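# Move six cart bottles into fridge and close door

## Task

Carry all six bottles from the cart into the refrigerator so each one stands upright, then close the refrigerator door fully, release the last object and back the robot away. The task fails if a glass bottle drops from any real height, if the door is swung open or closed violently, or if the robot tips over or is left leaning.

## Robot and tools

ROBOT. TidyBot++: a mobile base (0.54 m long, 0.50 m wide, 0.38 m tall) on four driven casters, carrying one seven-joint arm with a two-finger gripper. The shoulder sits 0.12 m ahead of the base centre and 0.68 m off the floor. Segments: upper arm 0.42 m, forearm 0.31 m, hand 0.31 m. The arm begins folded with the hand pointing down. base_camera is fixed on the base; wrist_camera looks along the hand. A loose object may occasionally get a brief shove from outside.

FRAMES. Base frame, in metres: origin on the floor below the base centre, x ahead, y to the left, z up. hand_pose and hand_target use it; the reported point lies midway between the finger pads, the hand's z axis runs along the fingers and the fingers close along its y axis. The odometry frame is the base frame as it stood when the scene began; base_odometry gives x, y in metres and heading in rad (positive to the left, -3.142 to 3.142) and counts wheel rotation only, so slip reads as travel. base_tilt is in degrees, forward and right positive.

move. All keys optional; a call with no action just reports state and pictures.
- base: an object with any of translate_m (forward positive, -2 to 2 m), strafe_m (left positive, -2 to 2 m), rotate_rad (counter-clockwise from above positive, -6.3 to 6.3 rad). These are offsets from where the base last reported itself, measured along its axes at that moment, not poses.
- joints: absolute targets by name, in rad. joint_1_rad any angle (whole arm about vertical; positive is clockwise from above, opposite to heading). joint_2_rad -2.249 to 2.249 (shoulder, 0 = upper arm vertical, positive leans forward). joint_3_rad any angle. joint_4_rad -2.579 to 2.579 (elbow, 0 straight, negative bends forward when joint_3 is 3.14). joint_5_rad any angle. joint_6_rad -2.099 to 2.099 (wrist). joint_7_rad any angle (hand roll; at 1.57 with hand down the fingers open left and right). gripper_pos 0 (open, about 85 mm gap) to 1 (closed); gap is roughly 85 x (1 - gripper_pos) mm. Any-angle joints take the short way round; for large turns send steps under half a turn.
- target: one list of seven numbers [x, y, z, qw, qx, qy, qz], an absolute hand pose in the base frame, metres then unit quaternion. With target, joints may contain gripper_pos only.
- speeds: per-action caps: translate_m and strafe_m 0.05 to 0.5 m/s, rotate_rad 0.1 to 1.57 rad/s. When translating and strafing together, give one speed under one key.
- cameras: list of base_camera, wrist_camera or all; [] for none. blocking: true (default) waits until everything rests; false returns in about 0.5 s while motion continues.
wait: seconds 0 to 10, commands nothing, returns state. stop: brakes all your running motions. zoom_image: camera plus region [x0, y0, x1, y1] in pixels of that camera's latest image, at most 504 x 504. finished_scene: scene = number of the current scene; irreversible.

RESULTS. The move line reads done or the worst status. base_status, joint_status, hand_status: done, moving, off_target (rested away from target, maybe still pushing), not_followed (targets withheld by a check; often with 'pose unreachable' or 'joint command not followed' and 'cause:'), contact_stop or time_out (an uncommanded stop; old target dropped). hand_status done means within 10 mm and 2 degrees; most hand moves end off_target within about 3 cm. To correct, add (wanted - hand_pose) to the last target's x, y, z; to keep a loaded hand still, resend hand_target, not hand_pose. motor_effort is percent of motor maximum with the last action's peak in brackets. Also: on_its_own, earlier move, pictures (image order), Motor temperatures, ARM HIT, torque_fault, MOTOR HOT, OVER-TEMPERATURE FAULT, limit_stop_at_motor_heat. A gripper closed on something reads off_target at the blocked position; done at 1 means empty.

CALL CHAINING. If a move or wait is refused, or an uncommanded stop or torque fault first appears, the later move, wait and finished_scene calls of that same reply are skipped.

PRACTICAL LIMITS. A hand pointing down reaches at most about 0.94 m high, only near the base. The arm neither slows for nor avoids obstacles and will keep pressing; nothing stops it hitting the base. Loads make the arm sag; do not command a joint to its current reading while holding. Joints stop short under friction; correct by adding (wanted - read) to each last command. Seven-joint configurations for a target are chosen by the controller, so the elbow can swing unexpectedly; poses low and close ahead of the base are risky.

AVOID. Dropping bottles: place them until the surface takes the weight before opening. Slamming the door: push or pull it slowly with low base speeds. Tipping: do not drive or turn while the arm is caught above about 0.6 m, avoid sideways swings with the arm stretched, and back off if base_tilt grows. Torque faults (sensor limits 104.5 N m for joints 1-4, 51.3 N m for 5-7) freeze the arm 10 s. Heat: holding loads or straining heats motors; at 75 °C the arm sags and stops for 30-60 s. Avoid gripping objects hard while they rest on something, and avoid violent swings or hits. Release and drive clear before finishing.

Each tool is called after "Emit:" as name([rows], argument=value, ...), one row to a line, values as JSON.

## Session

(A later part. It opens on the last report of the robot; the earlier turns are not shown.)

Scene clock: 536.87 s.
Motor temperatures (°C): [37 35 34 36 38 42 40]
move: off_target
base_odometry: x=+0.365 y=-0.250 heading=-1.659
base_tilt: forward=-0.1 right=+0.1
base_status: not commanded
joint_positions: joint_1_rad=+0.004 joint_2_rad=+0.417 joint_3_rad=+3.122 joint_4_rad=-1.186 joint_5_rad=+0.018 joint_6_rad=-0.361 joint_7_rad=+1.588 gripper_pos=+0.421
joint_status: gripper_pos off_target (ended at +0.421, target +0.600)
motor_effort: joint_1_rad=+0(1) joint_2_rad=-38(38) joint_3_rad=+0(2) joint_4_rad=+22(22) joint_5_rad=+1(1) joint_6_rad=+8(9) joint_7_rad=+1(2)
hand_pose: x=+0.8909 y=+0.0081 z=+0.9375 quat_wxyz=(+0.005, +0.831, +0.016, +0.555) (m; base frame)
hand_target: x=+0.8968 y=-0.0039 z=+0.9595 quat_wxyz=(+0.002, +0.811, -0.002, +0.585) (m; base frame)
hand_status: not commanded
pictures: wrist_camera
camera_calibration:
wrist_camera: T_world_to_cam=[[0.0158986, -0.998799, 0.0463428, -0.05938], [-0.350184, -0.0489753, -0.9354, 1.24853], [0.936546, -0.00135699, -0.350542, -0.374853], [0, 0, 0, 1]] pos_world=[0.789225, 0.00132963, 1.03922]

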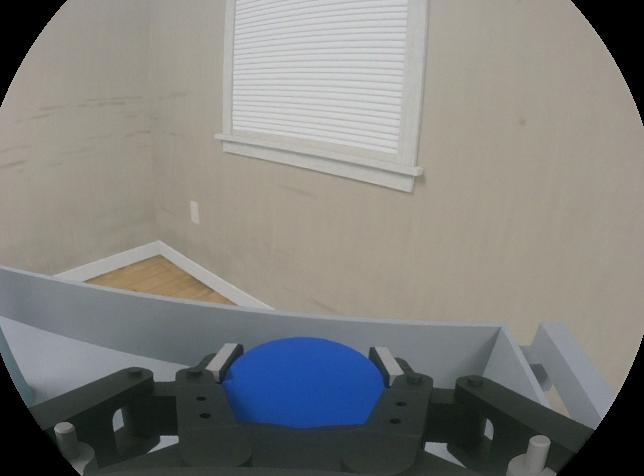

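Emit:
move(joints={"joint_2_rad":0.2,"joint_4_rad":-0.745,"joint_6_rad":-0.90}, cameras=[])

Emit:
move(base={"translate_m":-0.161,"strafe_m":0.068,"rotate_rad":2.467}, speeds={"rotate_rad":1.1}, joints={"joint_1_rad":0.115,"joint_2_rad":0.0,"joint_4_rad":-0.9,"joint_6_rad":-1.0})

Scene clock: 545.00 s.
Motor temperatures (°C): [37 35 34 36 38 42 40]
move: done
base_odometry: x=+0.365 y=-0.250 heading=-1.659
base_tilt: forward=-0.2 right=+0.1
base_status: not commanded
joint_positions: joint_1_rad=+0.004 joint_2_rad=+0.216 joint_3_rad=+3.122 joint_4_rad=-0.780 joint_5_rad=+0.018 joint_6_rad=-0.837 joint_7_rad=+1.588 gripper_pos=+0.421
joint_status: all done
motor_effort: joint_1_rad=-1(1) joint_2_rad=-33(49) joint_3_rad=+1(1) joint_4_rad=+24(29) joint_5_rad=+0(1) joint_6_rad=+12(13) joint_7_rad=+0(1)
hand_pose: x=+0.7736 y=+0.0047 z=+1.1829 quat_wxyz=(+0.008, +0.793, +0.012, +0.608) (m; base frame)
hand_target: x=+0.7567 y=-0.0074 z=+1.1941 quat_wxyz=(+0.007, +0.797, -0.009, +0.604) (m; base frame)
hand_status: not commanded
pictures: none
No camera images: "cameras" was empty.

Scene clock: 548.43 s.
Motor temperatures (°C): [37 35 34 36 38 42 40]
move: done
base_odometry: x=+0.447 y=-0.095 heading=+0.807
base_tilt: forward=-0.2 right=+0.0
base_status: done
joint_positions: joint_1_rad=+0.112 joint_2_rad=+0.020 joint_3_rad=+3.119 joint_4_rad=-0.916 joint_5_rad=+0.018 joint_6_rad=-0.937 joint_7_rad=+1.588 gripper_pos=+0.421
joint_status: all done
motor_effort: joint_1_rad=+0(5) joint_2_rad=-24(39) joint_3_rad=+1(4) joint_4_rad=+22(25) joint_5_rad=+0(2) joint_6_rad=+11(13) joint_7_rad=+1(1)
hand_pose: x=+0.6748 y=-0.0529 z=+1.1964 quat_wxyz=(+0.041, +0.805, -0.029, +0.591) (m; base frame)
hand_target: x=+0.6566 y=-0.0569 z=+1.1974 quat_wxyz=(+0.036, +0.812, -0.047, +0.581) (m; base frame)
hand_status: not commanded
pictures: base_camera, wrist_camera
camera_calibration:
wrist_camera: T_world_to_cam=[[-0.10125, -0.993583, 0.0504175, -0.0544578], [-0.267996, -0.0215648, -0.963179, 1.39126], [0.958085, -0.111034, -0.264093, -0.205656], [0, 0, 0, 1]] pos_world=[0.564374, -0.0469409, 1.28846]

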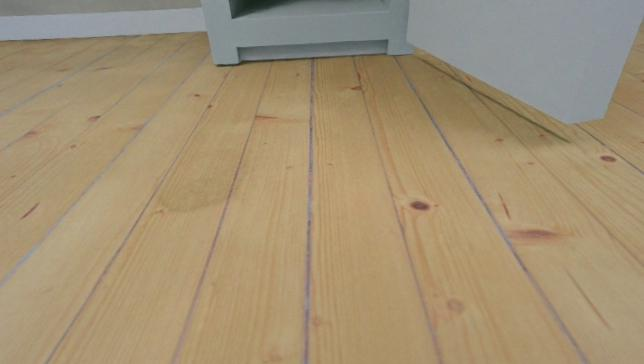

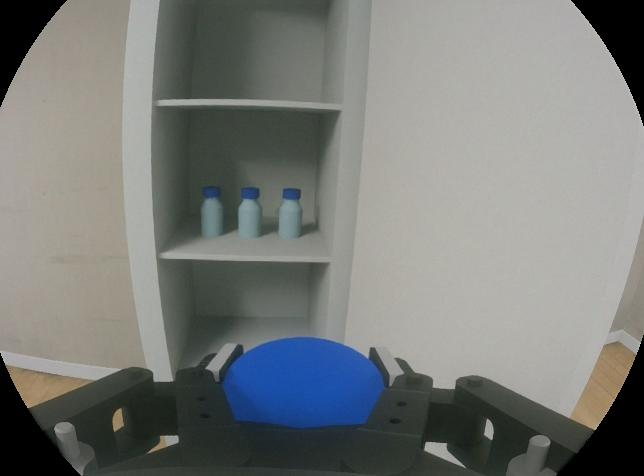

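Emit:
move(base={"translate_m":0.5,"strafe_m":-0.028}, speeds={"translate_m":0.4}, joints={"joint_2_rad":0.17,"joint_4_rad":-0.82,"joint_6_rad":-0.84})

Emit:
move(base={"translate_m":0.265}, speeds={"translate_m":0.12}, cameras=["wrist_camera"])

Scene clock: 556.07 s.
Motor temperatures (°C): [36 35 34 36 38 42 40]
move: off_target
base_odometry: x=+0.813 y=+0.247 heading=+0.808
base_tilt: forward=-0.1 right=+0.1
base_status: done
joint_positions: joint_1_rad=+0.112 joint_2_rad=+0.199 joint_3_rad=+3.119 joint_4_rad=-0.864 joint_5_rad=+0.018 joint_6_rad=-0.910 joint_7_rad=+1.588 gripper_pos=+0.421
joint_status: joint_4_rad off_target (ended at -0.864, target -0.820); the others done
motor_effort: joint_1_rad=-1(1) joint_2_rad=-32(38) joint_3_rad=+0(2) joint_4_rad=+24(26) joint_5_rad=+0(1) joint_6_rad=+11(13) joint_7_rad=+1(1)
hand_pose: x=+0.7599 y=-0.0625 z=+1.1255 quat_wxyz=(+0.037, +0.833, -0.030, +0.551) (m; base frame)
hand_target: x=+0.7501 y=-0.0668 z=+1.1893 quat_wxyz=(+0.036, +0.791, -0.045, +0.609) (m; base frame)
hand_status: not commanded
pictures: base_camera, wrist_camera
camera_calibration:
wrist_camera: T_world_to_cam=[[-0.0961716, -0.994225, 0.047618, -0.0525029], [-0.361829, -0.0096473, -0.932195, 1.3828], [0.927271, -0.10688, -0.358812, -0.176633], [0, 0, 0, 1]] pos_world=[0.659074, -0.057738, 1.22816]

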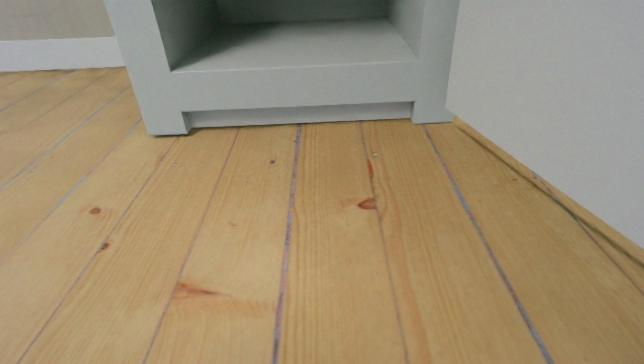

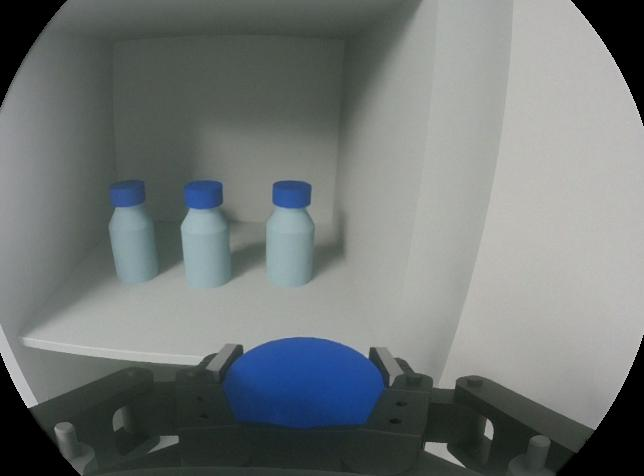

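Scene clock: 558.83 s.
Motor temperatures (°C): [36 35 34 36 38 42 40]
move: done
base_odometry: x=+0.996 y=+0.439 heading=+0.808
base_tilt: forward=-0.2 right=+0.1
base_status: done
joint_positions: joint_1_rad=+0.112 joint_2_rad=+0.195 joint_3_rad=+3.119 joint_4_rad=-0.863 joint_5_rad=+0.018 joint_6_rad=-0.910 joint_7_rad=+1.588 gripper_pos=+0.421
joint_status: not commanded
motor_effort: joint_1_rad=-1(1) joint_2_rad=-31(37) joint_3_rad=+1(2) joint_4_rad=+23(25) joint_5_rad=+0(1) joint_6_rad=+11(12) joint_7_rad=+1(1)
hand_pose: x=+0.7581 y=-0.0623 z=+1.1284 quat_wxyz=(+0.037, +0.832, -0.030, +0.552) (m; base frame)
hand_target: x=+0.7501 y=-0.0668 z=+1.1893 quat_wxyz=(+0.036, +0.791, -0.045, +0.609) (m; base frame)
hand_status: not commanded
pictures: wrist_camera
camera_calibration:
wrist_camera: T_world_to_cam=[[-0.0963854, -0.994202, 0.0476742, -0.052512], [-0.357686, -0.0101004, -0.933787, 1.38343], [0.928854, -0.107056, -0.354639, -0.179874], [0, 0, 0, 1]] pos_world=[0.656848, -0.057491, 1.23054]

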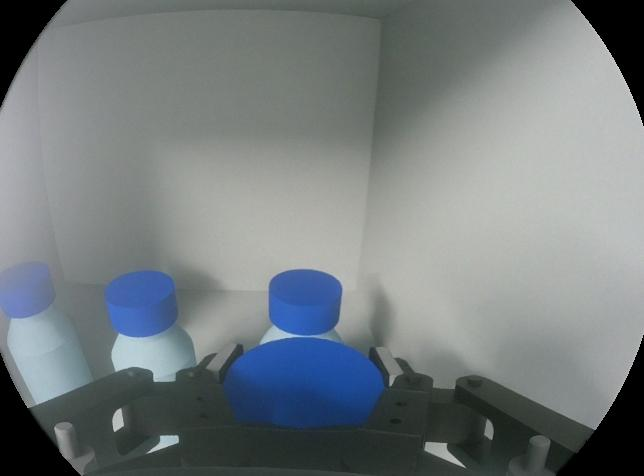

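Emit:
move(joints={"joint_2_rad":0.15,"joint_4_rad":-0.97,"joint_6_rad":-0.72}, cameras=[])

Emit:
move(joints={"joint_2_rad":0.14,"joint_4_rad":-1.05,"joint_6_rad":-0.66}, cameras=[])

Emit:
move(joints={"joint_2_rad":0.14,"joint_4_rad":-1.08,"joint_6_rad":-0.65}, cameras=["wrist_camera"])

Scene clock: 564.20 s.
Motor temperatures (°C): [36 35 34 36 38 42 40]
move: done
base_odometry: x=+0.996 y=+0.439 heading=+0.808
base_tilt: forward=-0.1 right=+0.0
base_status: not commanded
joint_positions: joint_1_rad=+0.112 joint_2_rad=+0.186 joint_3_rad=+3.119 joint_4_rad=-0.989 joint_5_rad=+0.018 joint_6_rad=-0.810 joint_7_rad=+1.588 gripper_pos=+0.421
joint_status: all done
motor_effort: joint_1_rad=-1(1) joint_2_rad=-33(35) joint_3_rad=+1(1) joint_4_rad=+24(26) joint_5_rad=-1(1) joint_6_rad=+11(12) joint_7_rad=+1(1)
hand_pose: x=+0.7684 y=-0.0625 z=+1.0915 quat_wxyz=(+0.036, +0.837, -0.029, +0.545) (m; base frame)
hand_target: x=+0.7612 y=-0.0667 z=+1.1521 quat_wxyz=(+0.035, +0.794, -0.043, +0.605) (m; base frame)
hand_status: not commanded
pictures: none
No camera images: "cameras" was empty.

Scene clock: 565.07 s.
Motor temperatures (°C): [36 35 34 36 38 42 40]
move: done
base_odometry: x=+0.996 y=+0.439 heading=+0.808
base_tilt: forward=-0.1 right=+0.1
base_status: not commanded
joint_positions: joint_1_rad=+0.112 joint_2_rad=+0.172 joint_3_rad=+3.119 joint_4_rad=-1.056 joint_5_rad=+0.018 joint_6_rad=-0.744 joint_7_rad=+1.588 gripper_pos=+0.421
joint_status: all done
motor_effort: joint_1_rad=+0(1) joint_2_rad=-31(33) joint_3_rad=+1(2) joint_4_rad=+24(25) joint_5_rad=+0(1) joint_6_rad=+11(11) joint_7_rad=+1(1)
hand_pose: x=+0.7706 y=-0.0622 z=+1.0807 quat_wxyz=(+0.037, +0.833, -0.029, +0.551) (m; base frame)
hand_target: x=+0.7651 y=-0.0664 z=+1.1296 quat_wxyz=(+0.035, +0.797, -0.043, +0.601) (m; base frame)
hand_status: not commanded
pictures: none
No camera images: "cameras" was empty.

Scene clock: 565.70 s.
Motor temperatures (°C): [36 35 34 36 38 42 40]
move: done
base_odometry: x=+0.996 y=+0.439 heading=+0.808
base_tilt: forward=-0.2 right=+0.1
base_status: not commanded
joint_positions: joint_1_rad=+0.112 joint_2_rad=+0.163 joint_3_rad=+3.119 joint_4_rad=-1.077 joint_5_rad=+0.018 joint_6_rad=-0.723 joint_7_rad=+1.588 gripper_pos=+0.421
joint_status: all done
motor_effort: joint_1_rad=-1(2) joint_2_rad=-30(31) joint_3_rad=+0(1) joint_4_rad=+22(24) joint_5_rad=+0(1) joint_6_rad=+8(11) joint_7_rad=+1(1)
hand_pose: x=+0.7689 y=-0.0619 z=+1.0807 quat_wxyz=(+0.037, +0.831, -0.028, +0.555) (m; base frame)
hand_target: x=+0.7667 y=-0.0664 z=+1.1148 quat_wxyz=(+0.035, +0.803, -0.043, +0.593) (m; base frame)
hand_status: not commanded
pictures: wrist_camera
camera_calibration:
wrist_camera: T_world_to_cam=[[-0.0934333, -0.99438, 0.0497827, -0.0533893], [-0.352028, -0.0137773, -0.935888, 1.34044], [0.931314, -0.104968, -0.348763, -0.214857], [0, 0, 0, 1]] pos_world=[0.666983, -0.0571748, 1.18222]

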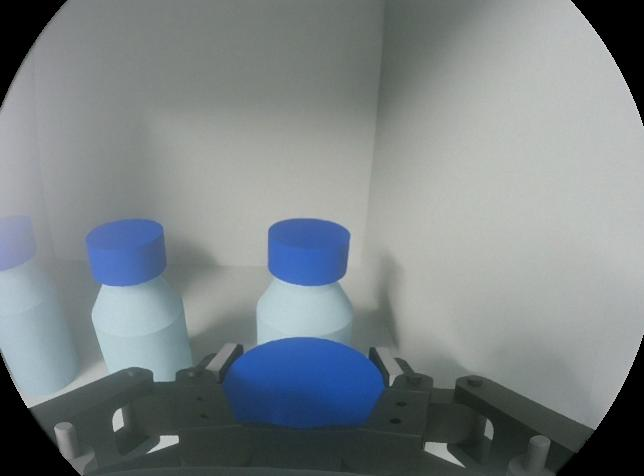

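Emit:
move(joints={"gripper_pos":0.15}, cameras=[])

Emit:
move(base={"translate_m":-0.3}, speeds={"translate_m":0.3}, cameras=["wrist_camera"])

Emit:
move(base={"translate_m":-0.523,"strafe_m":-0.026}, joints={"joint_1_rad":0.005,"joint_2_rad":0.0,"joint_4_rad":-1.2,"joint_6_rad":-0.85,"gripper_pos":0.15}, cameras=[])

Emit:
move(base={"rotate_rad":-2.468}, speeds={"rotate_rad":1.3}, cameras=[])

Emit:
move(base={"translate_m":-0.019,"strafe_m":0.209})

Scene clock: 581.37 s.
Motor temperatures (°C): [36 35 34 36 38 42 40]
move: done
base_odometry: x=+0.996 y=+0.439 heading=+0.808
base_tilt: forward=-0.1 right=+0.1
base_status: not commanded
joint_positions: joint_1_rad=+0.112 joint_2_rad=+0.153 joint_3_rad=+3.119 joint_4_rad=-1.077 joint_5_rad=+0.018 joint_6_rad=-0.719 joint_7_rad=+1.588 gripper_pos=+0.150
joint_status: all done
motor_effort: joint_1_rad=-1(1) joint_2_rad=-28(30) joint_3_rad=+1(1) joint_4_rad=+21(23) joint_5_rad=+1(1) joint_6_rad=+7(9) joint_7_rad=+1(1)
hand_pose: x=+0.7655 y=-0.0615 z=+1.0880 quat_wxyz=(+0.037, +0.827, -0.028, +0.561) (m; base frame)
hand_target: x=+0.7667 y=-0.0664 z=+1.1148 quat_wxyz=(+0.035, +0.803, -0.043, +0.593) (m; base frame)
hand_status: not commanded
pictures: none
No camera images: "cameras" was empty.

Scene clock: 583.23 s.
Motor temperatures (°C): [36 35 34 36 38 42 40]
move: done
base_odometry: x=+0.789 y=+0.222 heading=+0.808
base_tilt: forward=-0.2 right=+0.1
base_status: done
joint_positions: joint_1_rad=+0.112 joint_2_rad=+0.135 joint_3_rad=+3.119 joint_4_rad=-1.077 joint_5_rad=+0.018 joint_6_rad=-0.716 joint_7_rad=+1.588 gripper_pos=+0.150
joint_status: not commanded
motor_effort: joint_1_rad=-1(3) joint_2_rad=-26(34) joint_3_rad=+1(3) joint_4_rad=+21(22) joint_5_rad=+0(1) joint_6_rad=+8(9) joint_7_rad=+1(1)
hand_pose: x=+0.7586 y=-0.0610 z=+1.1000 quat_wxyz=(+0.038, +0.821, -0.028, +0.569) (m; base frame)
hand_target: x=+0.7667 y=-0.0664 z=+1.1148 quat_wxyz=(+0.035, +0.803, -0.043, +0.593) (m; base frame)
hand_status: not commanded
pictures: wrist_camera
camera_calibration:
wrist_camera: T_world_to_cam=[[-0.0955273, -0.994157, 0.050257, -0.053382], [-0.320737, -0.0170545, -0.947015, 1.34317], [0.942339, -0.106585, -0.317234, -0.241556], [0, 0, 0, 1]] pos_world=[0.653333, -0.0559093, 1.19805]

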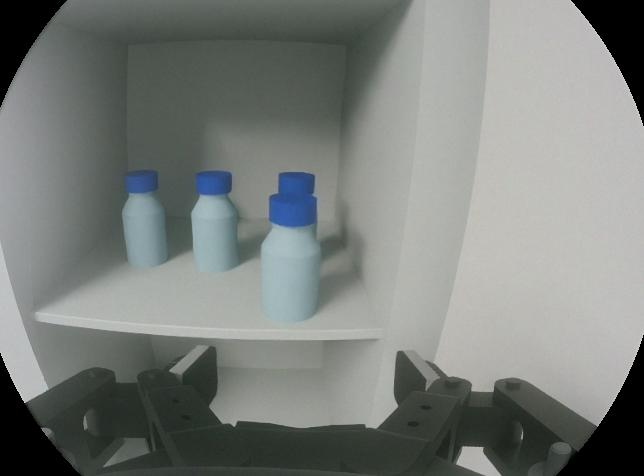

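Scene clock: 585.40 s.
Motor temperatures (°C): [36 35 34 36 38 42 40]
move: done
base_odometry: x=+0.446 y=-0.175 heading=+0.808
base_tilt: forward=-0.2 right=+0.0
base_status: done
joint_positions: joint_1_rad=+0.013 joint_2_rad=-0.006 joint_3_rad=+3.119 joint_4_rad=-1.194 joint_5_rad=+0.018 joint_6_rad=-0.783 joint_7_rad=+1.588 gripper_pos=+0.150
joint_status: all done
motor_effort: joint_1_rad=+0(2) joint_2_rad=-21(33) joint_3_rad=+1(3) joint_4_rad=+21(23) joint_5_rad=+0(1) joint_6_rad=+6(9) joint_7_rad=+0(1)
hand_pose: x=+0.6946 y=+0.0032 z=+1.0984 quat_wxyz=(+0.011, +0.834, +0.014, +0.552) (m; base frame)
hand_target: x=+0.6880 y=+0.0038 z=+1.0730 quat_wxyz=(+0.005, +0.855, +0.001, +0.519) (m; base frame)
hand_status: not commanded
pictures: none
No camera images: "cameras" was empty.

Scene clock: 588.40 s.
Motor temperatures (°C): [36 35 34 36 38 42 40]
move: done
base_odometry: x=+0.446 y=-0.175 heading=-1.660
base_tilt: forward=-0.1 right=+0.1
base_status: done
joint_positions: joint_1_rad=+0.009 joint_2_rad=-0.005 joint_3_rad=+3.119 joint_4_rad=-1.194 joint_5_rad=+0.018 joint_6_rad=-0.783 joint_7_rad=+1.588 gripper_pos=+0.150
joint_status: not commanded
motor_effort: joint_1_rad=-1(3) joint_2_rad=-21(24) joint_3_rad=+1(3) joint_4_rad=+21(21) joint_5_rad=+0(2) joint_6_rad=+8(8) joint_7_rad=+1(1)
hand_pose: x=+0.6947 y=+0.0055 z=+1.0981 quat_wxyz=(+0.010, +0.834, +0.015, +0.552) (m; base frame)
hand_target: x=+0.6880 y=+0.0038 z=+1.0730 quat_wxyz=(+0.005, +0.855, +0.001, +0.519) (m; base frame)
hand_status: not commanded
pictures: none
No camera images: "cameras" was empty.

Scene clock: 590.07 s.
Motor temperatures (°C): [36 35 34 36 38 42 40]
move: done
base_odometry: x=+0.656 y=-0.175 heading=-1.661
base_tilt: forward=-0.2 right=+0.0
base_status: done
joint_positions: joint_1_rad=+0.005 joint_2_rad=-0.005 joint_3_rad=+3.119 joint_4_rad=-1.194 joint_5_rad=+0.018 joint_6_rad=-0.783 joint_7_rad=+1.588 gripper_pos=+0.150
joint_status: not commanded
motor_effort: joint_1_rad=+0(3) joint_2_rad=-21(22) joint_3_rad=+1(3) joint_4_rad=+21(21) joint_5_rad=+0(1) joint_6_rad=+7(8) joint_7_rad=+0(1)
hand_pose: x=+0.6947 y=+0.0079 z=+1.0981 quat_wxyz=(+0.009, +0.834, +0.017, +0.552) (m; base frame)
hand_target: x=+0.6880 y=+0.0038 z=+1.0730 quat_wxyz=(+0.005, +0.855, +0.001, +0.519) (m; base frame)
hand_status: not commanded
pictures: base_camera, wrist_camera
camera_calibration:
wrist_camera: T_world_to_cam=[[0.0129413, -0.998495, 0.0532918, -0.0695609], [-0.357901, -0.0543908, -0.932174, 1.33194], [0.93367, -0.00700965, -0.358066, -0.124506], [0, 0, 0, 1]] pos_world=[0.593851, 0.00211641, 1.20073]

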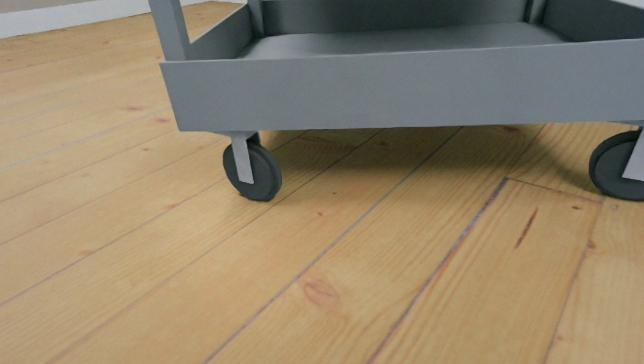

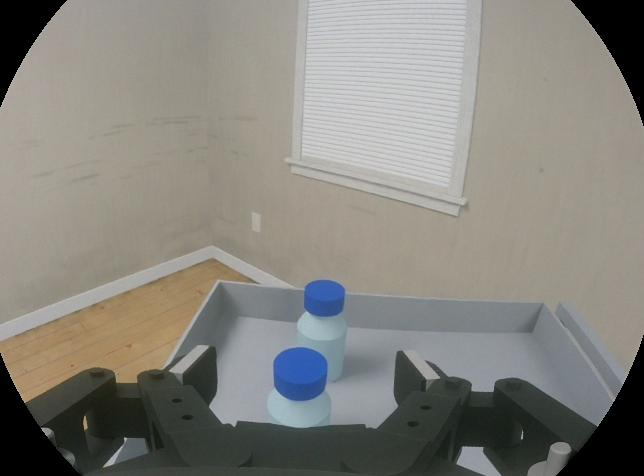

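Emit:
move(joints={"joint_1_rad":-0.017,"joint_2_rad":0.41,"joint_4_rad":-1.06,"joint_6_rad":-0.41}, cameras=["wrist_camera"])

Scene clock: 596.27 s.
Motor temperatures (°C): [36 35 34 36 38 42 40]
move: done
base_odometry: x=+0.656 y=-0.175 heading=-1.661
base_tilt: forward=-0.2 right=+0.0
base_status: not commanded
joint_positions: joint_1_rad=-0.001 joint_2_rad=+0.408 joint_3_rad=+3.119 joint_4_rad=-1.088 joint_5_rad=+0.018 joint_6_rad=-0.483 joint_7_rad=+1.588 gripper_pos=+0.150
joint_status: all done
motor_effort: joint_1_rad=-1(1) joint_2_rad=-38(42) joint_3_rad=+1(2) joint_4_rad=+22(23) joint_5_rad=+0(1) joint_6_rad=+8(9) joint_7_rad=+1(2)
hand_pose: x=+0.8850 y=+0.0128 z=+0.9680 quat_wxyz=(+0.003, +0.835, +0.019, +0.549) (m; base frame)
hand_target: x=+0.8954 y=+0.0234 z=+1.0048 quat_wxyz=(-0.008, +0.807, +0.012, +0.590) (m; base frame)
hand_status: not commanded
pictures: wrist_camera
camera_calibration:
wrist_camera: T_world_to_cam=[[0.0223288, -0.998723, 0.0453172, -0.0606948], [-0.363884, -0.0503381, -0.930083, 1.28218], [0.931177, 0.00427742, -0.364543, -0.340432], [0, 0, 0, 1]] pos_world=[0.784922, 0.00538132, 1.07118]

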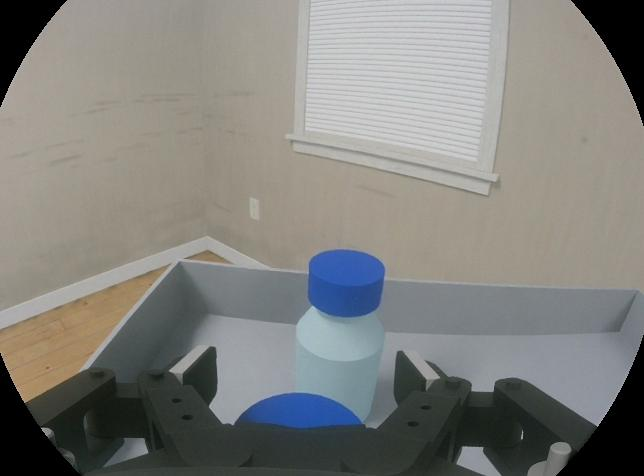

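Emit:
move(joints={"joint_1_rad":-0.022,"joint_2_rad":0.40,"joint_4_rad":-1.205,"joint_6_rad":-0.29}, cameras=["wrist_camera"])

Emit:
move(joints={"gripper_pos":0.6}, cameras=["wrist_camera"])

Scene clock: 601.17 s.
Motor temperatures (°C): [36 35 34 36 38 42 40]
move: done
base_odometry: x=+0.656 y=-0.175 heading=-1.661
base_tilt: forward=-0.2 right=+0.0
base_status: not commanded
joint_positions: joint_1_rad=-0.006 joint_2_rad=+0.406 joint_3_rad=+3.119 joint_4_rad=-1.201 joint_5_rad=+0.018 joint_6_rad=-0.363 joint_7_rad=+1.588 gripper_pos=+0.150
joint_status: all done
motor_effort: joint_1_rad=-1(1) joint_2_rad=-38(39) joint_3_rad=+1(1) joint_4_rad=+22(23) joint_5_rad=+0(1) joint_6_rad=+8(9) joint_7_rad=+0(1)
hand_pose: x=+0.8858 y=+0.0176 z=+0.9360 quat_wxyz=(+0.001, +0.833, +0.021, +0.553) (m; base frame)
hand_target: x=+0.8913 y=+0.0287 z=+0.9596 quat_wxyz=(-0.010, +0.812, +0.015, +0.584) (m; base frame)
hand_status: not commanded
pictures: wrist_camera
camera_calibration:
wrist_camera: T_world_to_cam=[[0.0290648, -0.998545, 0.0454144, -0.0605355], [-0.355304, -0.052787, -0.933259, 1.24841], [0.934299, 0.0109891, -0.356321, -0.363477], [0, 0, 0, 1]] pos_world=[0.784922, 0.00944687, 1.03833]

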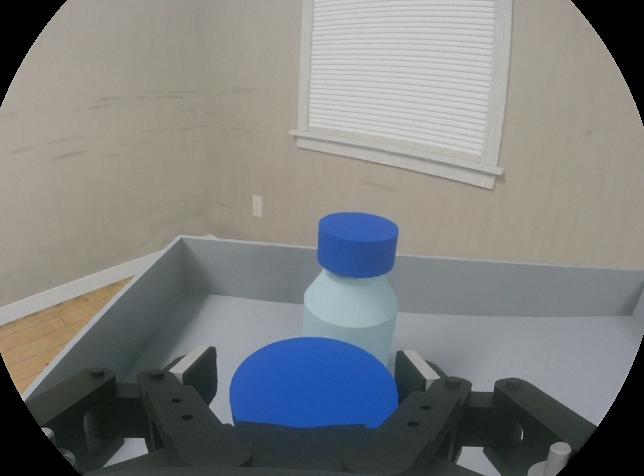

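Scene clock: 601.97 s.
Motor temperatures (°C): [36 35 34 36 38 42 40]
move: off_target
base_odometry: x=+0.656 y=-0.175 heading=-1.661
base_tilt: forward=-0.1 right=+0.0
base_status: not commanded
joint_positions: joint_1_rad=-0.006 joint_2_rad=+0.406 joint_3_rad=+3.119 joint_4_rad=-1.201 joint_5_rad=+0.018 joint_6_rad=-0.361 joint_7_rad=+1.588 gripper_pos=+0.421
joint_status: gripper_pos off_target (ended at +0.421, target +0.600)
motor_effort: joint_1_rad=-1(2) joint_2_rad=-37(38) joint_3_rad=+0(1) joint_4_rad=+22(22) joint_5_rad=+0(1) joint_6_rad=+8(9) joint_7_rad=+0(1)
hand_pose: x=+0.8860 y=+0.0177 z=+0.9366 quat_wxyz=(+0.001, +0.832, +0.021, +0.554) (m; base frame)
hand_target: x=+0.8913 y=+0.0287 z=+0.9596 quat_wxyz=(-0.010, +0.812, +0.015, +0.584) (m; base frame)
hand_status: not commanded
pictures: wrist_camera
camera_calibration:
wrist_camera: T_world_to_cam=[[0.029026, -0.998546, 0.0454191, -0.0605038], [-0.353542, -0.0527568, -0.93393, 1.24809], [0.934968, 0.0110507, -0.354559, -0.365698], [0, 0, 0, 1]] pos_world=[0.784923, 0.00947048, 1.03871]

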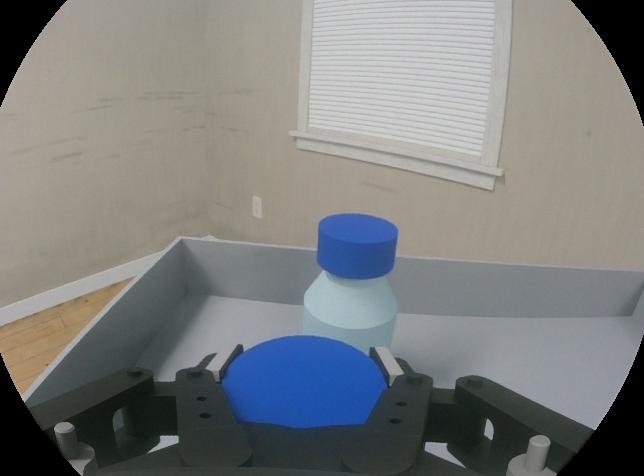

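Emit:
move(joints={"joint_2_rad":0.2,"joint_4_rad":-0.745,"joint_6_rad":-0.90}, cameras=[])

Emit:
move(base={"translate_m":-0.06,"strafe_m":-0.215,"rotate_rad":2.469}, speeds={"rotate_rad":1.1}, joints={"joint_2_rad":0.0,"joint_4_rad":-0.9,"joint_6_rad":-1.0})

Scene clock: 609.23 s.
Motor temperatures (°C): [36 35 34 36 38 42 40]
move: done
base_odometry: x=+0.656 y=-0.175 heading=-1.661
base_tilt: forward=-0.1 right=+0.0
base_status: not commanded
joint_positions: joint_1_rad=-0.007 joint_2_rad=+0.211 joint_3_rad=+3.119 joint_4_rad=-0.778 joint_5_rad=+0.018 joint_6_rad=-0.833 joint_7_rad=+1.588 gripper_pos=+0.421
joint_status: all done
motor_effort: joint_1_rad=+0(1) joint_2_rad=-32(47) joint_3_rad=+0(1) joint_4_rad=+23(28) joint_5_rad=+0(1) joint_6_rad=+11(12) joint_7_rad=+1(1)
hand_pose: x=+0.7711 y=+0.0139 z=+1.1887 quat_wxyz=(+0.004, +0.790, +0.018, +0.613) (m; base frame)
hand_target: x=+0.7565 y=+0.0194 z=+1.1941 quat_wxyz=(-0.006, +0.797, +0.008, +0.604) (m; base frame)
hand_status: not commanded
pictures: none
No camera images: "cameras" was empty.

Scene clock: 612.77 s.
Motor temperatures (°C): [36 35 34 36 38 42 40]
move: done
base_odometry: x=+0.447 y=-0.095 heading=+0.808
base_tilt: forward=-0.2 right=+0.1
base_status: done
joint_positions: joint_1_rad=-0.022 joint_2_rad=+0.020 joint_3_rad=+3.119 joint_4_rad=-0.909 joint_5_rad=+0.019 joint_6_rad=-0.933 joint_7_rad=+1.588 gripper_pos=+0.421
joint_status: all done
motor_effort: joint_1_rad=-1(4) joint_2_rad=-23(35) joint_3_rad=+1(3) joint_4_rad=+22(24) joint_5_rad=+0(2) joint_6_rad=+11(12) joint_7_rad=+0(1)
hand_pose: x=+0.6767 y=+0.0211 z=+1.2014 quat_wxyz=(+0.001, +0.802, +0.025, +0.597) (m; base frame)
hand_target: x=+0.6593 y=+0.0171 z=+1.1974 quat_wxyz=(-0.004, +0.813, +0.009, +0.582) (m; base frame)
hand_status: not commanded
pictures: base_camera, wrist_camera
camera_calibration:
wrist_camera: T_world_to_cam=[[0.0305193, -0.998261, 0.0504358, -0.0701053], [-0.252131, -0.0565162, -0.966041, 1.39159], [0.967212, 0.0167665, -0.253417, -0.219586], [0, 0, 0, 1]] pos_world=[0.565389, 0.0123457, 1.29222]

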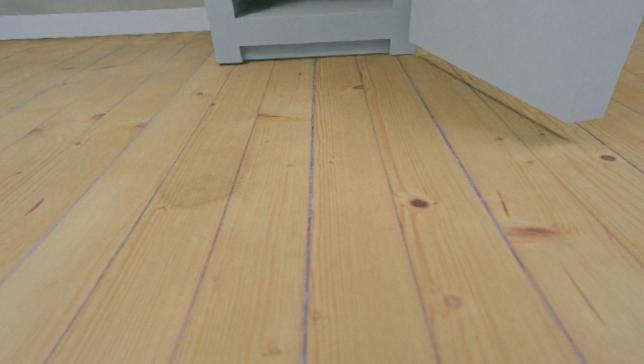

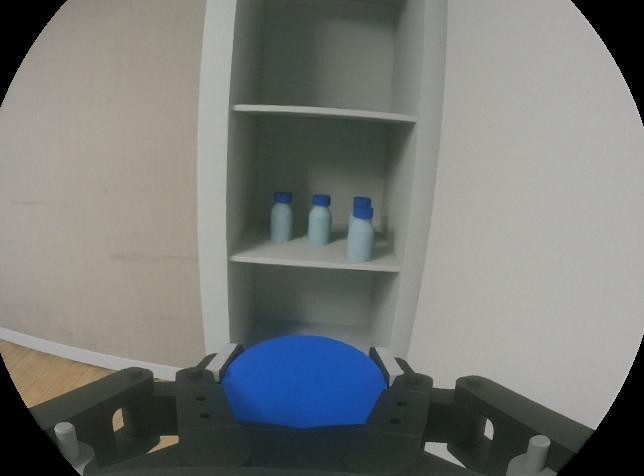

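Emit:
move(base={"translate_m":0.5,"strafe_m":0.115}, speeds={"translate_m":0.4}, joints={"joint_2_rad":0.17,"joint_4_rad":-0.82,"joint_6_rad":-0.84})

Emit:
move(base={"translate_m":0.265}, speeds={"translate_m":0.12}, joints={"joint_2_rad":0.16,"joint_4_rad":-0.93,"joint_6_rad":-0.76}, cameras=["wrist_camera"])

Scene clock: 619.60 s.
Motor temperatures (°C): [36 35 34 36 38 42 40]
move: off_target
base_odometry: x=+0.709 y=+0.346 heading=+0.809
base_tilt: forward=-0.1 right=+0.1
base_status: done
joint_positions: joint_1_rad=-0.022 joint_2_rad=+0.193 joint_3_rad=+3.119 joint_4_rad=-0.861 joint_5_rad=+0.019 joint_6_rad=-0.909 joint_7_rad=+1.588 gripper_pos=+0.421
joint_status: joint_4_rad off_target (ended at -0.861, target -0.820); the others done
motor_effort: joint_1_rad=+0(2) joint_2_rad=-31(36) joint_3_rad=+1(1) joint_4_rad=+23(25) joint_5_rad=+0(1) joint_6_rad=+10(12) joint_7_rad=+1(1)
hand_pose: x=+0.7600 y=+0.0229 z=+1.1313 quat_wxyz=(+0.000, +0.831, +0.025, +0.556) (m; base frame)
hand_target: x=+0.7533 y=+0.0200 z=+1.1893 quat_wxyz=(-0.006, +0.792, +0.009, +0.610) (m; base frame)
hand_status: not commanded
pictures: base_camera, wrist_camera
camera_calibration:
wrist_camera: T_world_to_cam=[[0.0356823, -0.998212, 0.0479579, -0.0684267], [-0.347918, -0.0573946, -0.935767, 1.38364], [0.936846, 0.0167049, -0.349344, -0.186318], [0, 0, 0, 1]] pos_world=[0.658385, 0.0142213, 1.23295]

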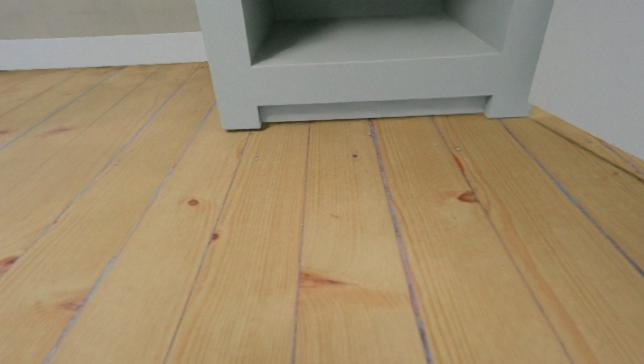

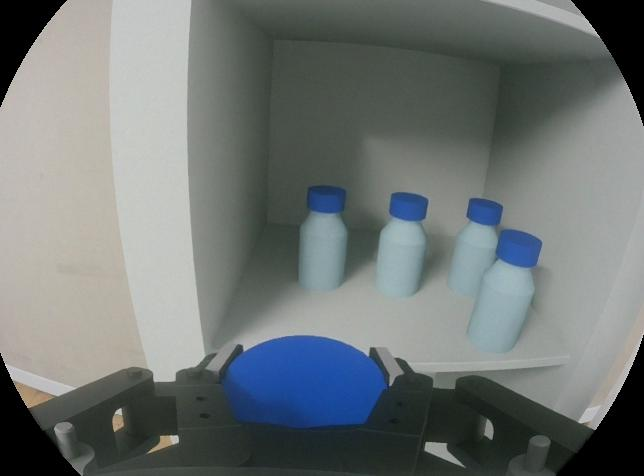

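Scene clock: 622.37 s.
Motor temperatures (°C): [36 35 34 36 38 42 40]
move: done
base_odometry: x=+0.892 y=+0.538 heading=+0.809
base_tilt: forward=-0.2 right=+0.1
base_status: done
joint_positions: joint_1_rad=-0.022 joint_2_rad=+0.183 joint_3_rad=+3.119 joint_4_rad=-0.945 joint_5_rad=+0.019 joint_6_rad=-0.843 joint_7_rad=+1.588 gripper_pos=+0.421
joint_status: all done
motor_effort: joint_1_rad=+0(1) joint_2_rad=-31(36) joint_3_rad=+1(2) joint_4_rad=+23(25) joint_5_rad=+0(1) joint_6_rad=+10(11) joint_7_rad=+1(2)
hand_pose: x=+0.7656 y=+0.0236 z=+1.1090 quat_wxyz=(+0.000, +0.833, +0.026, +0.553) (m; base frame)
hand_target: x=+0.7634 y=+0.0212 z=+1.1569 quat_wxyz=(-0.006, +0.798, +0.010, +0.602) (m; base frame)
hand_status: not commanded
pictures: wrist_camera
camera_calibration:
wrist_camera: T_world_to_cam=[[0.0372479, -0.998114, 0.0488043, -0.0689888], [-0.355563, -0.0588795, -0.932796, 1.36731], [0.93391, 0.0173917, -0.357086, -0.188587], [0, 0, 0, 1]] pos_world=[0.664858, 0.0149277, 1.21145]

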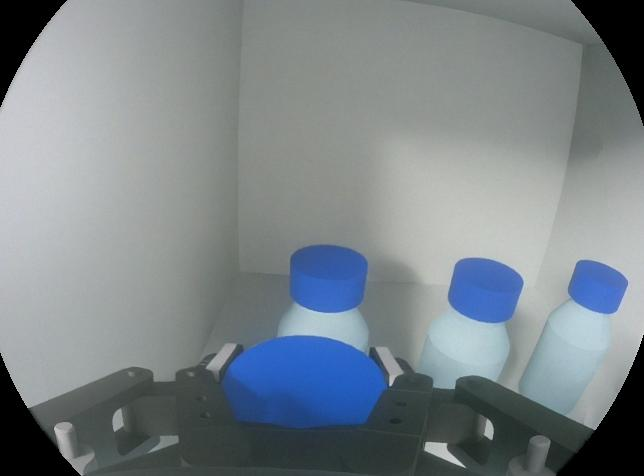

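Emit:
move(joints={"joint_2_rad":0.145,"joint_4_rad":-1.01,"joint_6_rad":-0.69}, cameras=[])

Emit:
move(joints={"joint_2_rad":0.14,"joint_4_rad":-1.06,"joint_6_rad":-0.66}, cameras=[])

Emit:
move(joints={"joint_2_rad":0.14,"joint_4_rad":-1.09,"joint_6_rad":-0.645}, cameras=["wrist_camera"])

Scene clock: 628.13 s.
Motor temperatures (°C): [36 35 34 36 38 42 40]
move: done
base_odometry: x=+0.892 y=+0.538 heading=+0.809
base_tilt: forward=-0.1 right=+0.1
base_status: not commanded
joint_positions: joint_1_rad=-0.022 joint_2_rad=+0.175 joint_3_rad=+3.119 joint_4_rad=-1.023 joint_5_rad=+0.019 joint_6_rad=-0.775 joint_7_rad=+1.588 gripper_pos=+0.421
joint_status: all done
motor_effort: joint_1_rad=+0(1) joint_2_rad=-32(34) joint_3_rad=+1(1) joint_4_rad=+24(25) joint_5_rad=+0(1) joint_6_rad=+11(11) joint_7_rad=+1(1)
hand_pose: x=+0.7708 y=+0.0243 z=+1.0886 quat_wxyz=(+0.000, +0.834, +0.027, +0.551) (m; base frame)
hand_target: x=+0.7664 y=+0.0221 z=+1.1409 quat_wxyz=(-0.006, +0.797, +0.012, +0.604) (m; base frame)
hand_status: not commanded
pictures: none
No camera images: "cameras" was empty.

Scene clock: 628.87 s.
Motor temperatures (°C): [36 35 34 36 38 42 40]
move: done
base_odometry: x=+0.892 y=+0.538 heading=+0.809
base_tilt: forward=-0.1 right=+0.1
base_status: not commanded
joint_positions: joint_1_rad=-0.022 joint_2_rad=+0.166 joint_3_rad=+3.119 joint_4_rad=-1.062 joint_5_rad=+0.019 joint_6_rad=-0.738 joint_7_rad=+1.588 gripper_pos=+0.421
joint_status: all done
motor_effort: joint_1_rad=-1(1) joint_2_rad=-31(32) joint_3_rad=+1(1) joint_4_rad=+23(24) joint_5_rad=+1(1) joint_6_rad=+10(11) joint_7_rad=+1(1)
hand_pose: x=+0.7712 y=+0.0246 z=+1.0830 quat_wxyz=(+0.000, +0.831, +0.027, +0.555) (m; base frame)
hand_target: x=+0.7684 y=+0.0225 z=+1.1237 quat_wxyz=(-0.006, +0.801, +0.012, +0.598) (m; base frame)
hand_status: not commanded
pictures: none
No camera images: "cameras" was empty.

Scene clock: 629.50 s.
Motor temperatures (°C): [36 35 34 36 38 42 40]
move: done
base_odometry: x=+0.892 y=+0.538 heading=+0.809
base_tilt: forward=-0.1 right=+0.0
base_status: not commanded
joint_positions: joint_1_rad=-0.022 joint_2_rad=+0.157 joint_3_rad=+3.119 joint_4_rad=-1.083 joint_5_rad=+0.019 joint_6_rad=-0.715 joint_7_rad=+1.588 gripper_pos=+0.421
joint_status: all done
motor_effort: joint_1_rad=-1(2) joint_2_rad=-28(30) joint_3_rad=+0(1) joint_4_rad=+21(24) joint_5_rad=+0(2) joint_6_rad=+8(10) joint_7_rad=+0(1)
hand_pose: x=+0.7698 y=+0.0247 z=+1.0831 quat_wxyz=(+0.000, +0.829, +0.027, +0.559) (m; base frame)
hand_target: x=+0.7703 y=+0.0227 z=+1.1104 quat_wxyz=(-0.006, +0.806, +0.013, +0.592) (m; base frame)
hand_status: not commanded
pictures: wrist_camera
camera_calibration:
wrist_camera: T_world_to_cam=[[0.0386754, -0.997991, 0.0501803, -0.069366], [-0.340215, -0.0603688, -0.938408, 1.33901], [0.939552, 0.0192212, -0.341866, -0.222633], [0, 0, 0, 1]] pos_world=[0.667408, 0.0158869, 1.18391]

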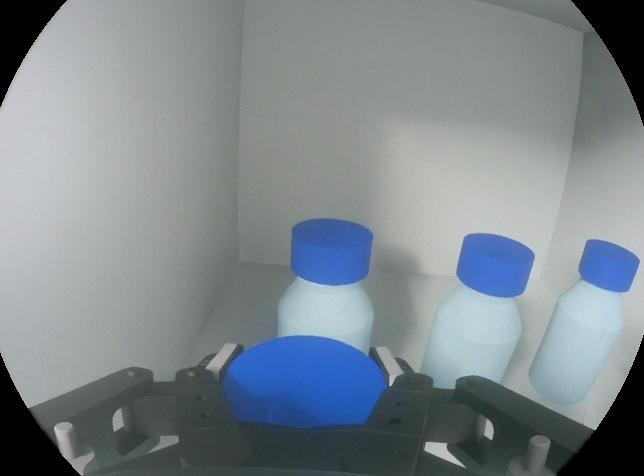

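Emit:
move(joints={"gripper_pos":0.15}, cameras=[])

Emit:
move(base={"translate_m":-0.3}, speeds={"translate_m":0.3}, cameras=["wrist_camera"])

Emit:
move(base={"translate_m":-0.541,"strafe_m":-0.187}, joints={"joint_1_rad":0.0,"joint_2_rad":0.0,"joint_4_rad":-1.2,"joint_6_rad":-0.85,"gripper_pos":0.15}, cameras=[])

Emit:
move(base={"rotate_rad":-2.469}, speeds={"rotate_rad":1.3}, cameras=[])

Emit:
move(base={"translate_m":0.103,"strafe_m":0.191})

Scene clock: 640.97 s.
Motor temperatures (°C): [36 35 34 36 38 42 40]
move: done
base_odometry: x=+0.892 y=+0.538 heading=+0.809
base_tilt: forward=-0.1 right=+0.1
base_status: not commanded
joint_positions: joint_1_rad=-0.022 joint_2_rad=+0.154 joint_3_rad=+3.119 joint_4_rad=-1.083 joint_5_rad=+0.019 joint_6_rad=-0.714 joint_7_rad=+1.588 gripper_pos=+0.150
joint_status: all done
motor_effort: joint_1_rad=-1(2) joint_2_rad=-28(29) joint_3_rad=+1(1) joint_4_rad=+21(23) joint_5_rad=+0(1) joint_6_rad=+7(9) joint_7_rad=+1(1)
hand_pose: x=+0.7690 y=+0.0247 z=+1.0847 quat_wxyz=(+0.000, +0.828, +0.027, +0.561) (m; base frame)
hand_target: x=+0.7703 y=+0.0227 z=+1.1104 quat_wxyz=(-0.006, +0.806, +0.013, +0.592) (m; base frame)
hand_status: not commanded
pictures: none
No camera images: "cameras" was empty.

Scene clock: 642.83 s.
Motor temperatures (°C): [36 35 34 36 38 42 40]
move: done
base_odometry: x=+0.685 y=+0.320 heading=+0.810
base_tilt: forward=-0.1 right=+0.1
base_status: done
joint_positions: joint_1_rad=-0.022 joint_2_rad=+0.135 joint_3_rad=+3.119 joint_4_rad=-1.084 joint_5_rad=+0.019 joint_6_rad=-0.711 joint_7_rad=+1.588 gripper_pos=+0.150
joint_status: not commanded
motor_effort: joint_1_rad=+0(3) joint_2_rad=-27(34) joint_3_rad=+1(2) joint_4_rad=+21(22) joint_5_rad=+0(1) joint_6_rad=+8(9) joint_7_rad=+1(1)
hand_pose: x=+0.7616 y=+0.0244 z=+1.0974 quat_wxyz=(+0.000, +0.822, +0.027, +0.569) (m; base frame)
hand_target: x=+0.7703 y=+0.0227 z=+1.1104 quat_wxyz=(-0.006, +0.806, +0.013, +0.592) (m; base frame)
hand_status: not commanded
pictures: wrist_camera
camera_calibration:
wrist_camera: T_world_to_cam=[[0.0373095, -0.998025, 0.0505404, -0.069404], [-0.31736, -0.059791, -0.946418, 1.34101], [0.947571, 0.0192709, -0.318964, -0.241242], [0, 0, 0, 1]] pos_world=[0.656766, 0.0155624, 1.19572]

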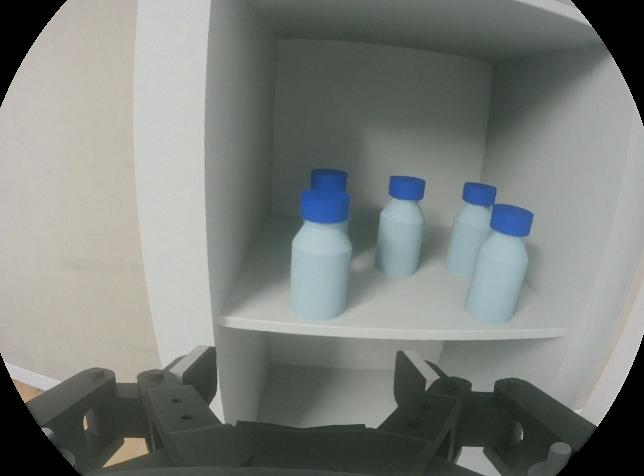

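Scene clock: 645.23 s.
Motor temperatures (°C): [36 35 34 36 38 42 40]
move: done
base_odometry: x=+0.447 y=-0.200 heading=+0.809
base_tilt: forward=-0.2 right=+0.1
base_status: done
joint_positions: joint_1_rad=-0.013 joint_2_rad=-0.004 joint_3_rad=+3.119 joint_4_rad=-1.194 joint_5_rad=+0.019 joint_6_rad=-0.782 joint_7_rad=+1.588 gripper_pos=+0.150
joint_status: all done
motor_effort: joint_1_rad=+0(1) joint_2_rad=-21(31) joint_3_rad=+2(2) joint_4_rad=+21(22) joint_5_rad=+0(1) joint_6_rad=+8(9) joint_7_rad=+0(1)
hand_pose: x=+0.6950 y=+0.0175 z=+1.0981 quat_wxyz=(+0.004, +0.833, +0.024, +0.552) (m; base frame)
hand_target: x=+0.6879 y=+0.0066 z=+1.0730 quat_wxyz=(+0.004, +0.855, +0.003, +0.519) (m; base frame)
hand_status: not commanded
pictures: none
No camera images: "cameras" was empty.

Scene clock: 648.23 s.
Motor temperatures (°C): [36 35 34 36 38 42 40]
move: done
base_odometry: x=+0.447 y=-0.200 heading=-1.659
base_tilt: forward=-0.2 right=+0.0
base_status: done
joint_positions: joint_1_rad=-0.002 joint_2_rad=-0.004 joint_3_rad=+3.119 joint_4_rad=-1.194 joint_5_rad=+0.019 joint_6_rad=-0.782 joint_7_rad=+1.588 gripper_pos=+0.150
joint_status: not commanded
motor_effort: joint_1_rad=-1(3) joint_2_rad=-21(24) joint_3_rad=+1(4) joint_4_rad=+21(21) joint_5_rad=+0(2) joint_6_rad=+7(9) joint_7_rad=+1(1)
hand_pose: x=+0.6952 y=+0.0115 z=+1.0981 quat_wxyz=(+0.007, +0.833, +0.020, +0.552) (m; base frame)
hand_target: x=+0.6879 y=+0.0066 z=+1.0730 quat_wxyz=(+0.004, +0.855, +0.003, +0.519) (m; base frame)
hand_status: not commanded
pictures: none
No camera images: "cameras" was empty.

Scene clock: 649.83 s.
Motor temperatures (°C): [36 35 34 36 38 42 40]
move: done
base_odometry: x=+0.629 y=-0.320 heading=-1.660
base_tilt: forward=-0.2 right=+0.0
base_status: done
joint_positions: joint_1_rad=-0.004 joint_2_rad=-0.001 joint_3_rad=+3.119 joint_4_rad=-1.194 joint_5_rad=+0.019 joint_6_rad=-0.782 joint_7_rad=+1.588 gripper_pos=+0.150
joint_status: not commanded
motor_effort: joint_1_rad=-1(3) joint_2_rad=-21(24) joint_3_rad=+1(3) joint_4_rad=+21(22) joint_5_rad=+0(1) joint_6_rad=+8(9) joint_7_rad=+1(2)
hand_pose: x=+0.6964 y=+0.0128 z=+1.0963 quat_wxyz=(+0.007, +0.834, +0.020, +0.551) (m; base frame)
hand_target: x=+0.6879 y=+0.0066 z=+1.0730 quat_wxyz=(+0.004, +0.855, +0.003, +0.519) (m; base frame)
hand_status: not commanded
pictures: base_camera, wrist_camera
camera_calibration:
wrist_camera: T_world_to_cam=[[0.0216834, -0.998342, 0.0533296, -0.0706669], [-0.360024, -0.0575606, -0.931166, 1.33155], [0.932691, 0.000990872, -0.360675, -0.123264], [0, 0, 0, 1]] pos_world=[0.595889, 0.00621726, 1.1992]

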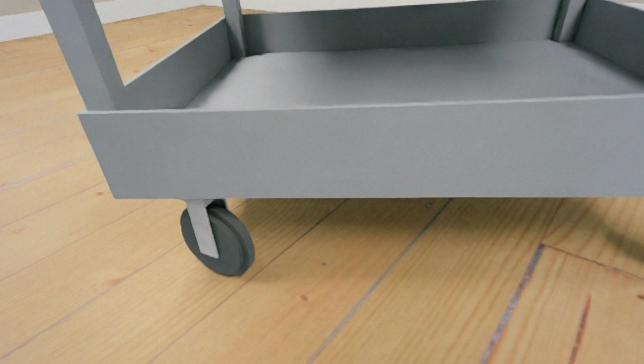

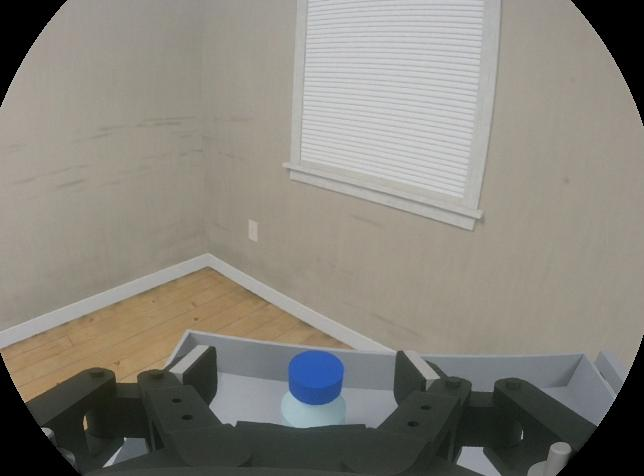

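Emit:
move(joints={"joint_1_rad":0.02,"joint_2_rad":0.40,"joint_4_rad":-1.06,"joint_6_rad":-0.42}, cameras=["wrist_camera"])

Scene clock: 656.83 s.
Motor temperatures (°C): [36 35 34 36 38 42 40]
move: done
base_odometry: x=+0.629 y=-0.320 heading=-1.660
base_tilt: forward=-0.2 right=+0.1
base_status: not commanded
joint_positions: joint_1_rad=+0.004 joint_2_rad=+0.399 joint_3_rad=+3.119 joint_4_rad=-1.088 joint_5_rad=+0.019 joint_6_rad=-0.492 joint_7_rad=+1.588 gripper_pos=+0.150
joint_status: all done
motor_effort: joint_1_rad=+0(1) joint_2_rad=-37(42) joint_3_rad=+1(2) joint_4_rad=+22(23) joint_5_rad=+0(1) joint_6_rad=+7(8) joint_7_rad=+1(2)
hand_pose: x=+0.8810 y=+0.0090 z=+0.9725 quat_wxyz=(+0.005, +0.836, +0.017, +0.549) (m; base frame)
hand_target: x=+0.8916 y=-0.0053 z=+1.0095 quat_wxyz=(+0.004, +0.808, -0.003, +0.590) (m; base frame)
hand_status: not commanded
pictures: wrist_camera
camera_calibration:
wrist_camera: T_world_to_cam=[[0.0172545, -0.998801, 0.0458102, -0.0606359], [-0.364371, -0.0489477, -0.929967, 1.28508], [0.931094, -0.000645835, -0.364778, -0.334731], [0, 0, 0, 1]] pos_world=[0.780958, 0.00212232, 1.07576]

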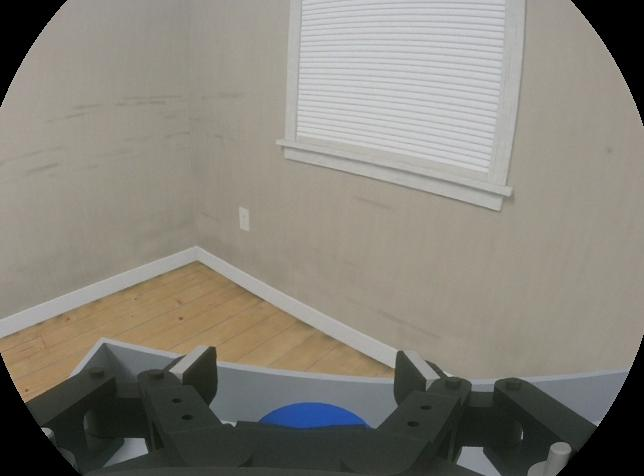

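Emit:
move(joints={"joint_1_rad":0.026,"joint_2_rad":0.39,"joint_4_rad":-1.205,"joint_6_rad":-0.29}, cameras=["wrist_camera"])

Emit:
move(joints={"gripper_pos":0.6}, cameras=["wrist_camera"])

Scene clock: 661.80 s.
Motor temperatures (°C): [36 35 34 36 38 42 40]
move: done
base_odometry: x=+0.629 y=-0.320 heading=-1.660
base_tilt: forward=-0.2 right=+0.0
base_status: not commanded
joint_positions: joint_1_rad=+0.010 joint_2_rad=+0.397 joint_3_rad=+3.119 joint_4_rad=-1.201 joint_5_rad=+0.019 joint_6_rad=-0.363 joint_7_rad=+1.588 gripper_pos=+0.150
joint_status: all done
motor_effort: joint_1_rad=+0(1) joint_2_rad=-37(39) joint_3_rad=+0(1) joint_4_rad=+22(23) joint_5_rad=+1(1) joint_6_rad=+8(9) joint_7_rad=+1(1)
hand_pose: x=+0.8835 y=+0.0055 z=+0.9436 quat_wxyz=(+0.006, +0.830, +0.015, +0.557) (m; base frame)
hand_target: x=+0.8890 y=-0.0083 z=+0.9673 quat_wxyz=(+0.004, +0.809, -0.004, +0.588) (m; base frame)
hand_status: not commanded
pictures: wrist_camera
camera_calibration:
wrist_camera: T_world_to_cam=[[0.0126819, -0.998864, 0.0459422, -0.0589916], [-0.346786, -0.0474878, -0.936741, 1.24977], [0.937859, -0.0040524, -0.346994, -0.370365], [0, 0, 0, 1]] pos_world=[0.7815, -0.00107671, 1.04491]

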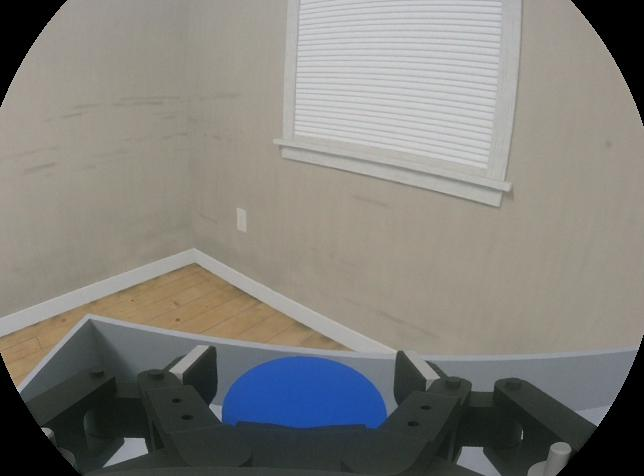

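Scene clock: 662.60 s.
Motor temperatures (°C): [36 35 34 36 38 42 40]
move: off_target
base_odometry: x=+0.629 y=-0.320 heading=-1.660
base_tilt: forward=-0.2 right=+0.1
base_status: not commanded
joint_positions: joint_1_rad=+0.010 joint_2_rad=+0.397 joint_3_rad=+3.119 joint_4_rad=-1.201 joint_5_rad=+0.019 joint_6_rad=-0.361 joint_7_rad=+1.588 gripper_pos=+0.431
joint_status: gripper_pos off_target (ended at +0.431, target +0.600)
motor_effort: joint_1_rad=+0(1) joint_2_rad=-38(38) joint_3_rad=+1(2) joint_4_rad=+22(22) joint_5_rad=+0(1) joint_6_rad=+7(9) joint_7_rad=+0(1)
hand_pose: x=+0.8837 y=+0.0054 z=+0.9440 quat_wxyz=(+0.006, +0.830, +0.015, +0.558) (m; base frame)
hand_target: x=+0.8890 y=-0.0083 z=+0.9673 quat_wxyz=(+0.004, +0.809, -0.004, +0.588) (m; base frame)
hand_status: not commanded
pictures: wrist_camera
camera_calibration:
wrist_camera: T_world_to_cam=[[0.0125104, -0.998866, 0.0459457, -0.0589489], [-0.345365, -0.047438, -0.937269, 1.24948], [0.938385, -0.0041424, -0.345567, -0.372157], [0, 0, 0, 1]] pos_world=[0.781491, -0.00115082, 1.0452]

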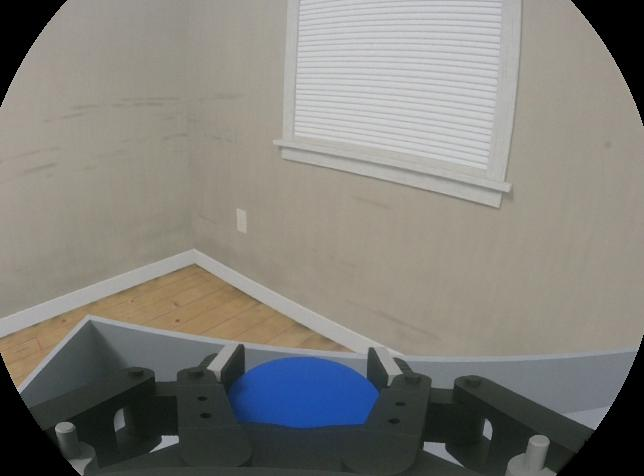

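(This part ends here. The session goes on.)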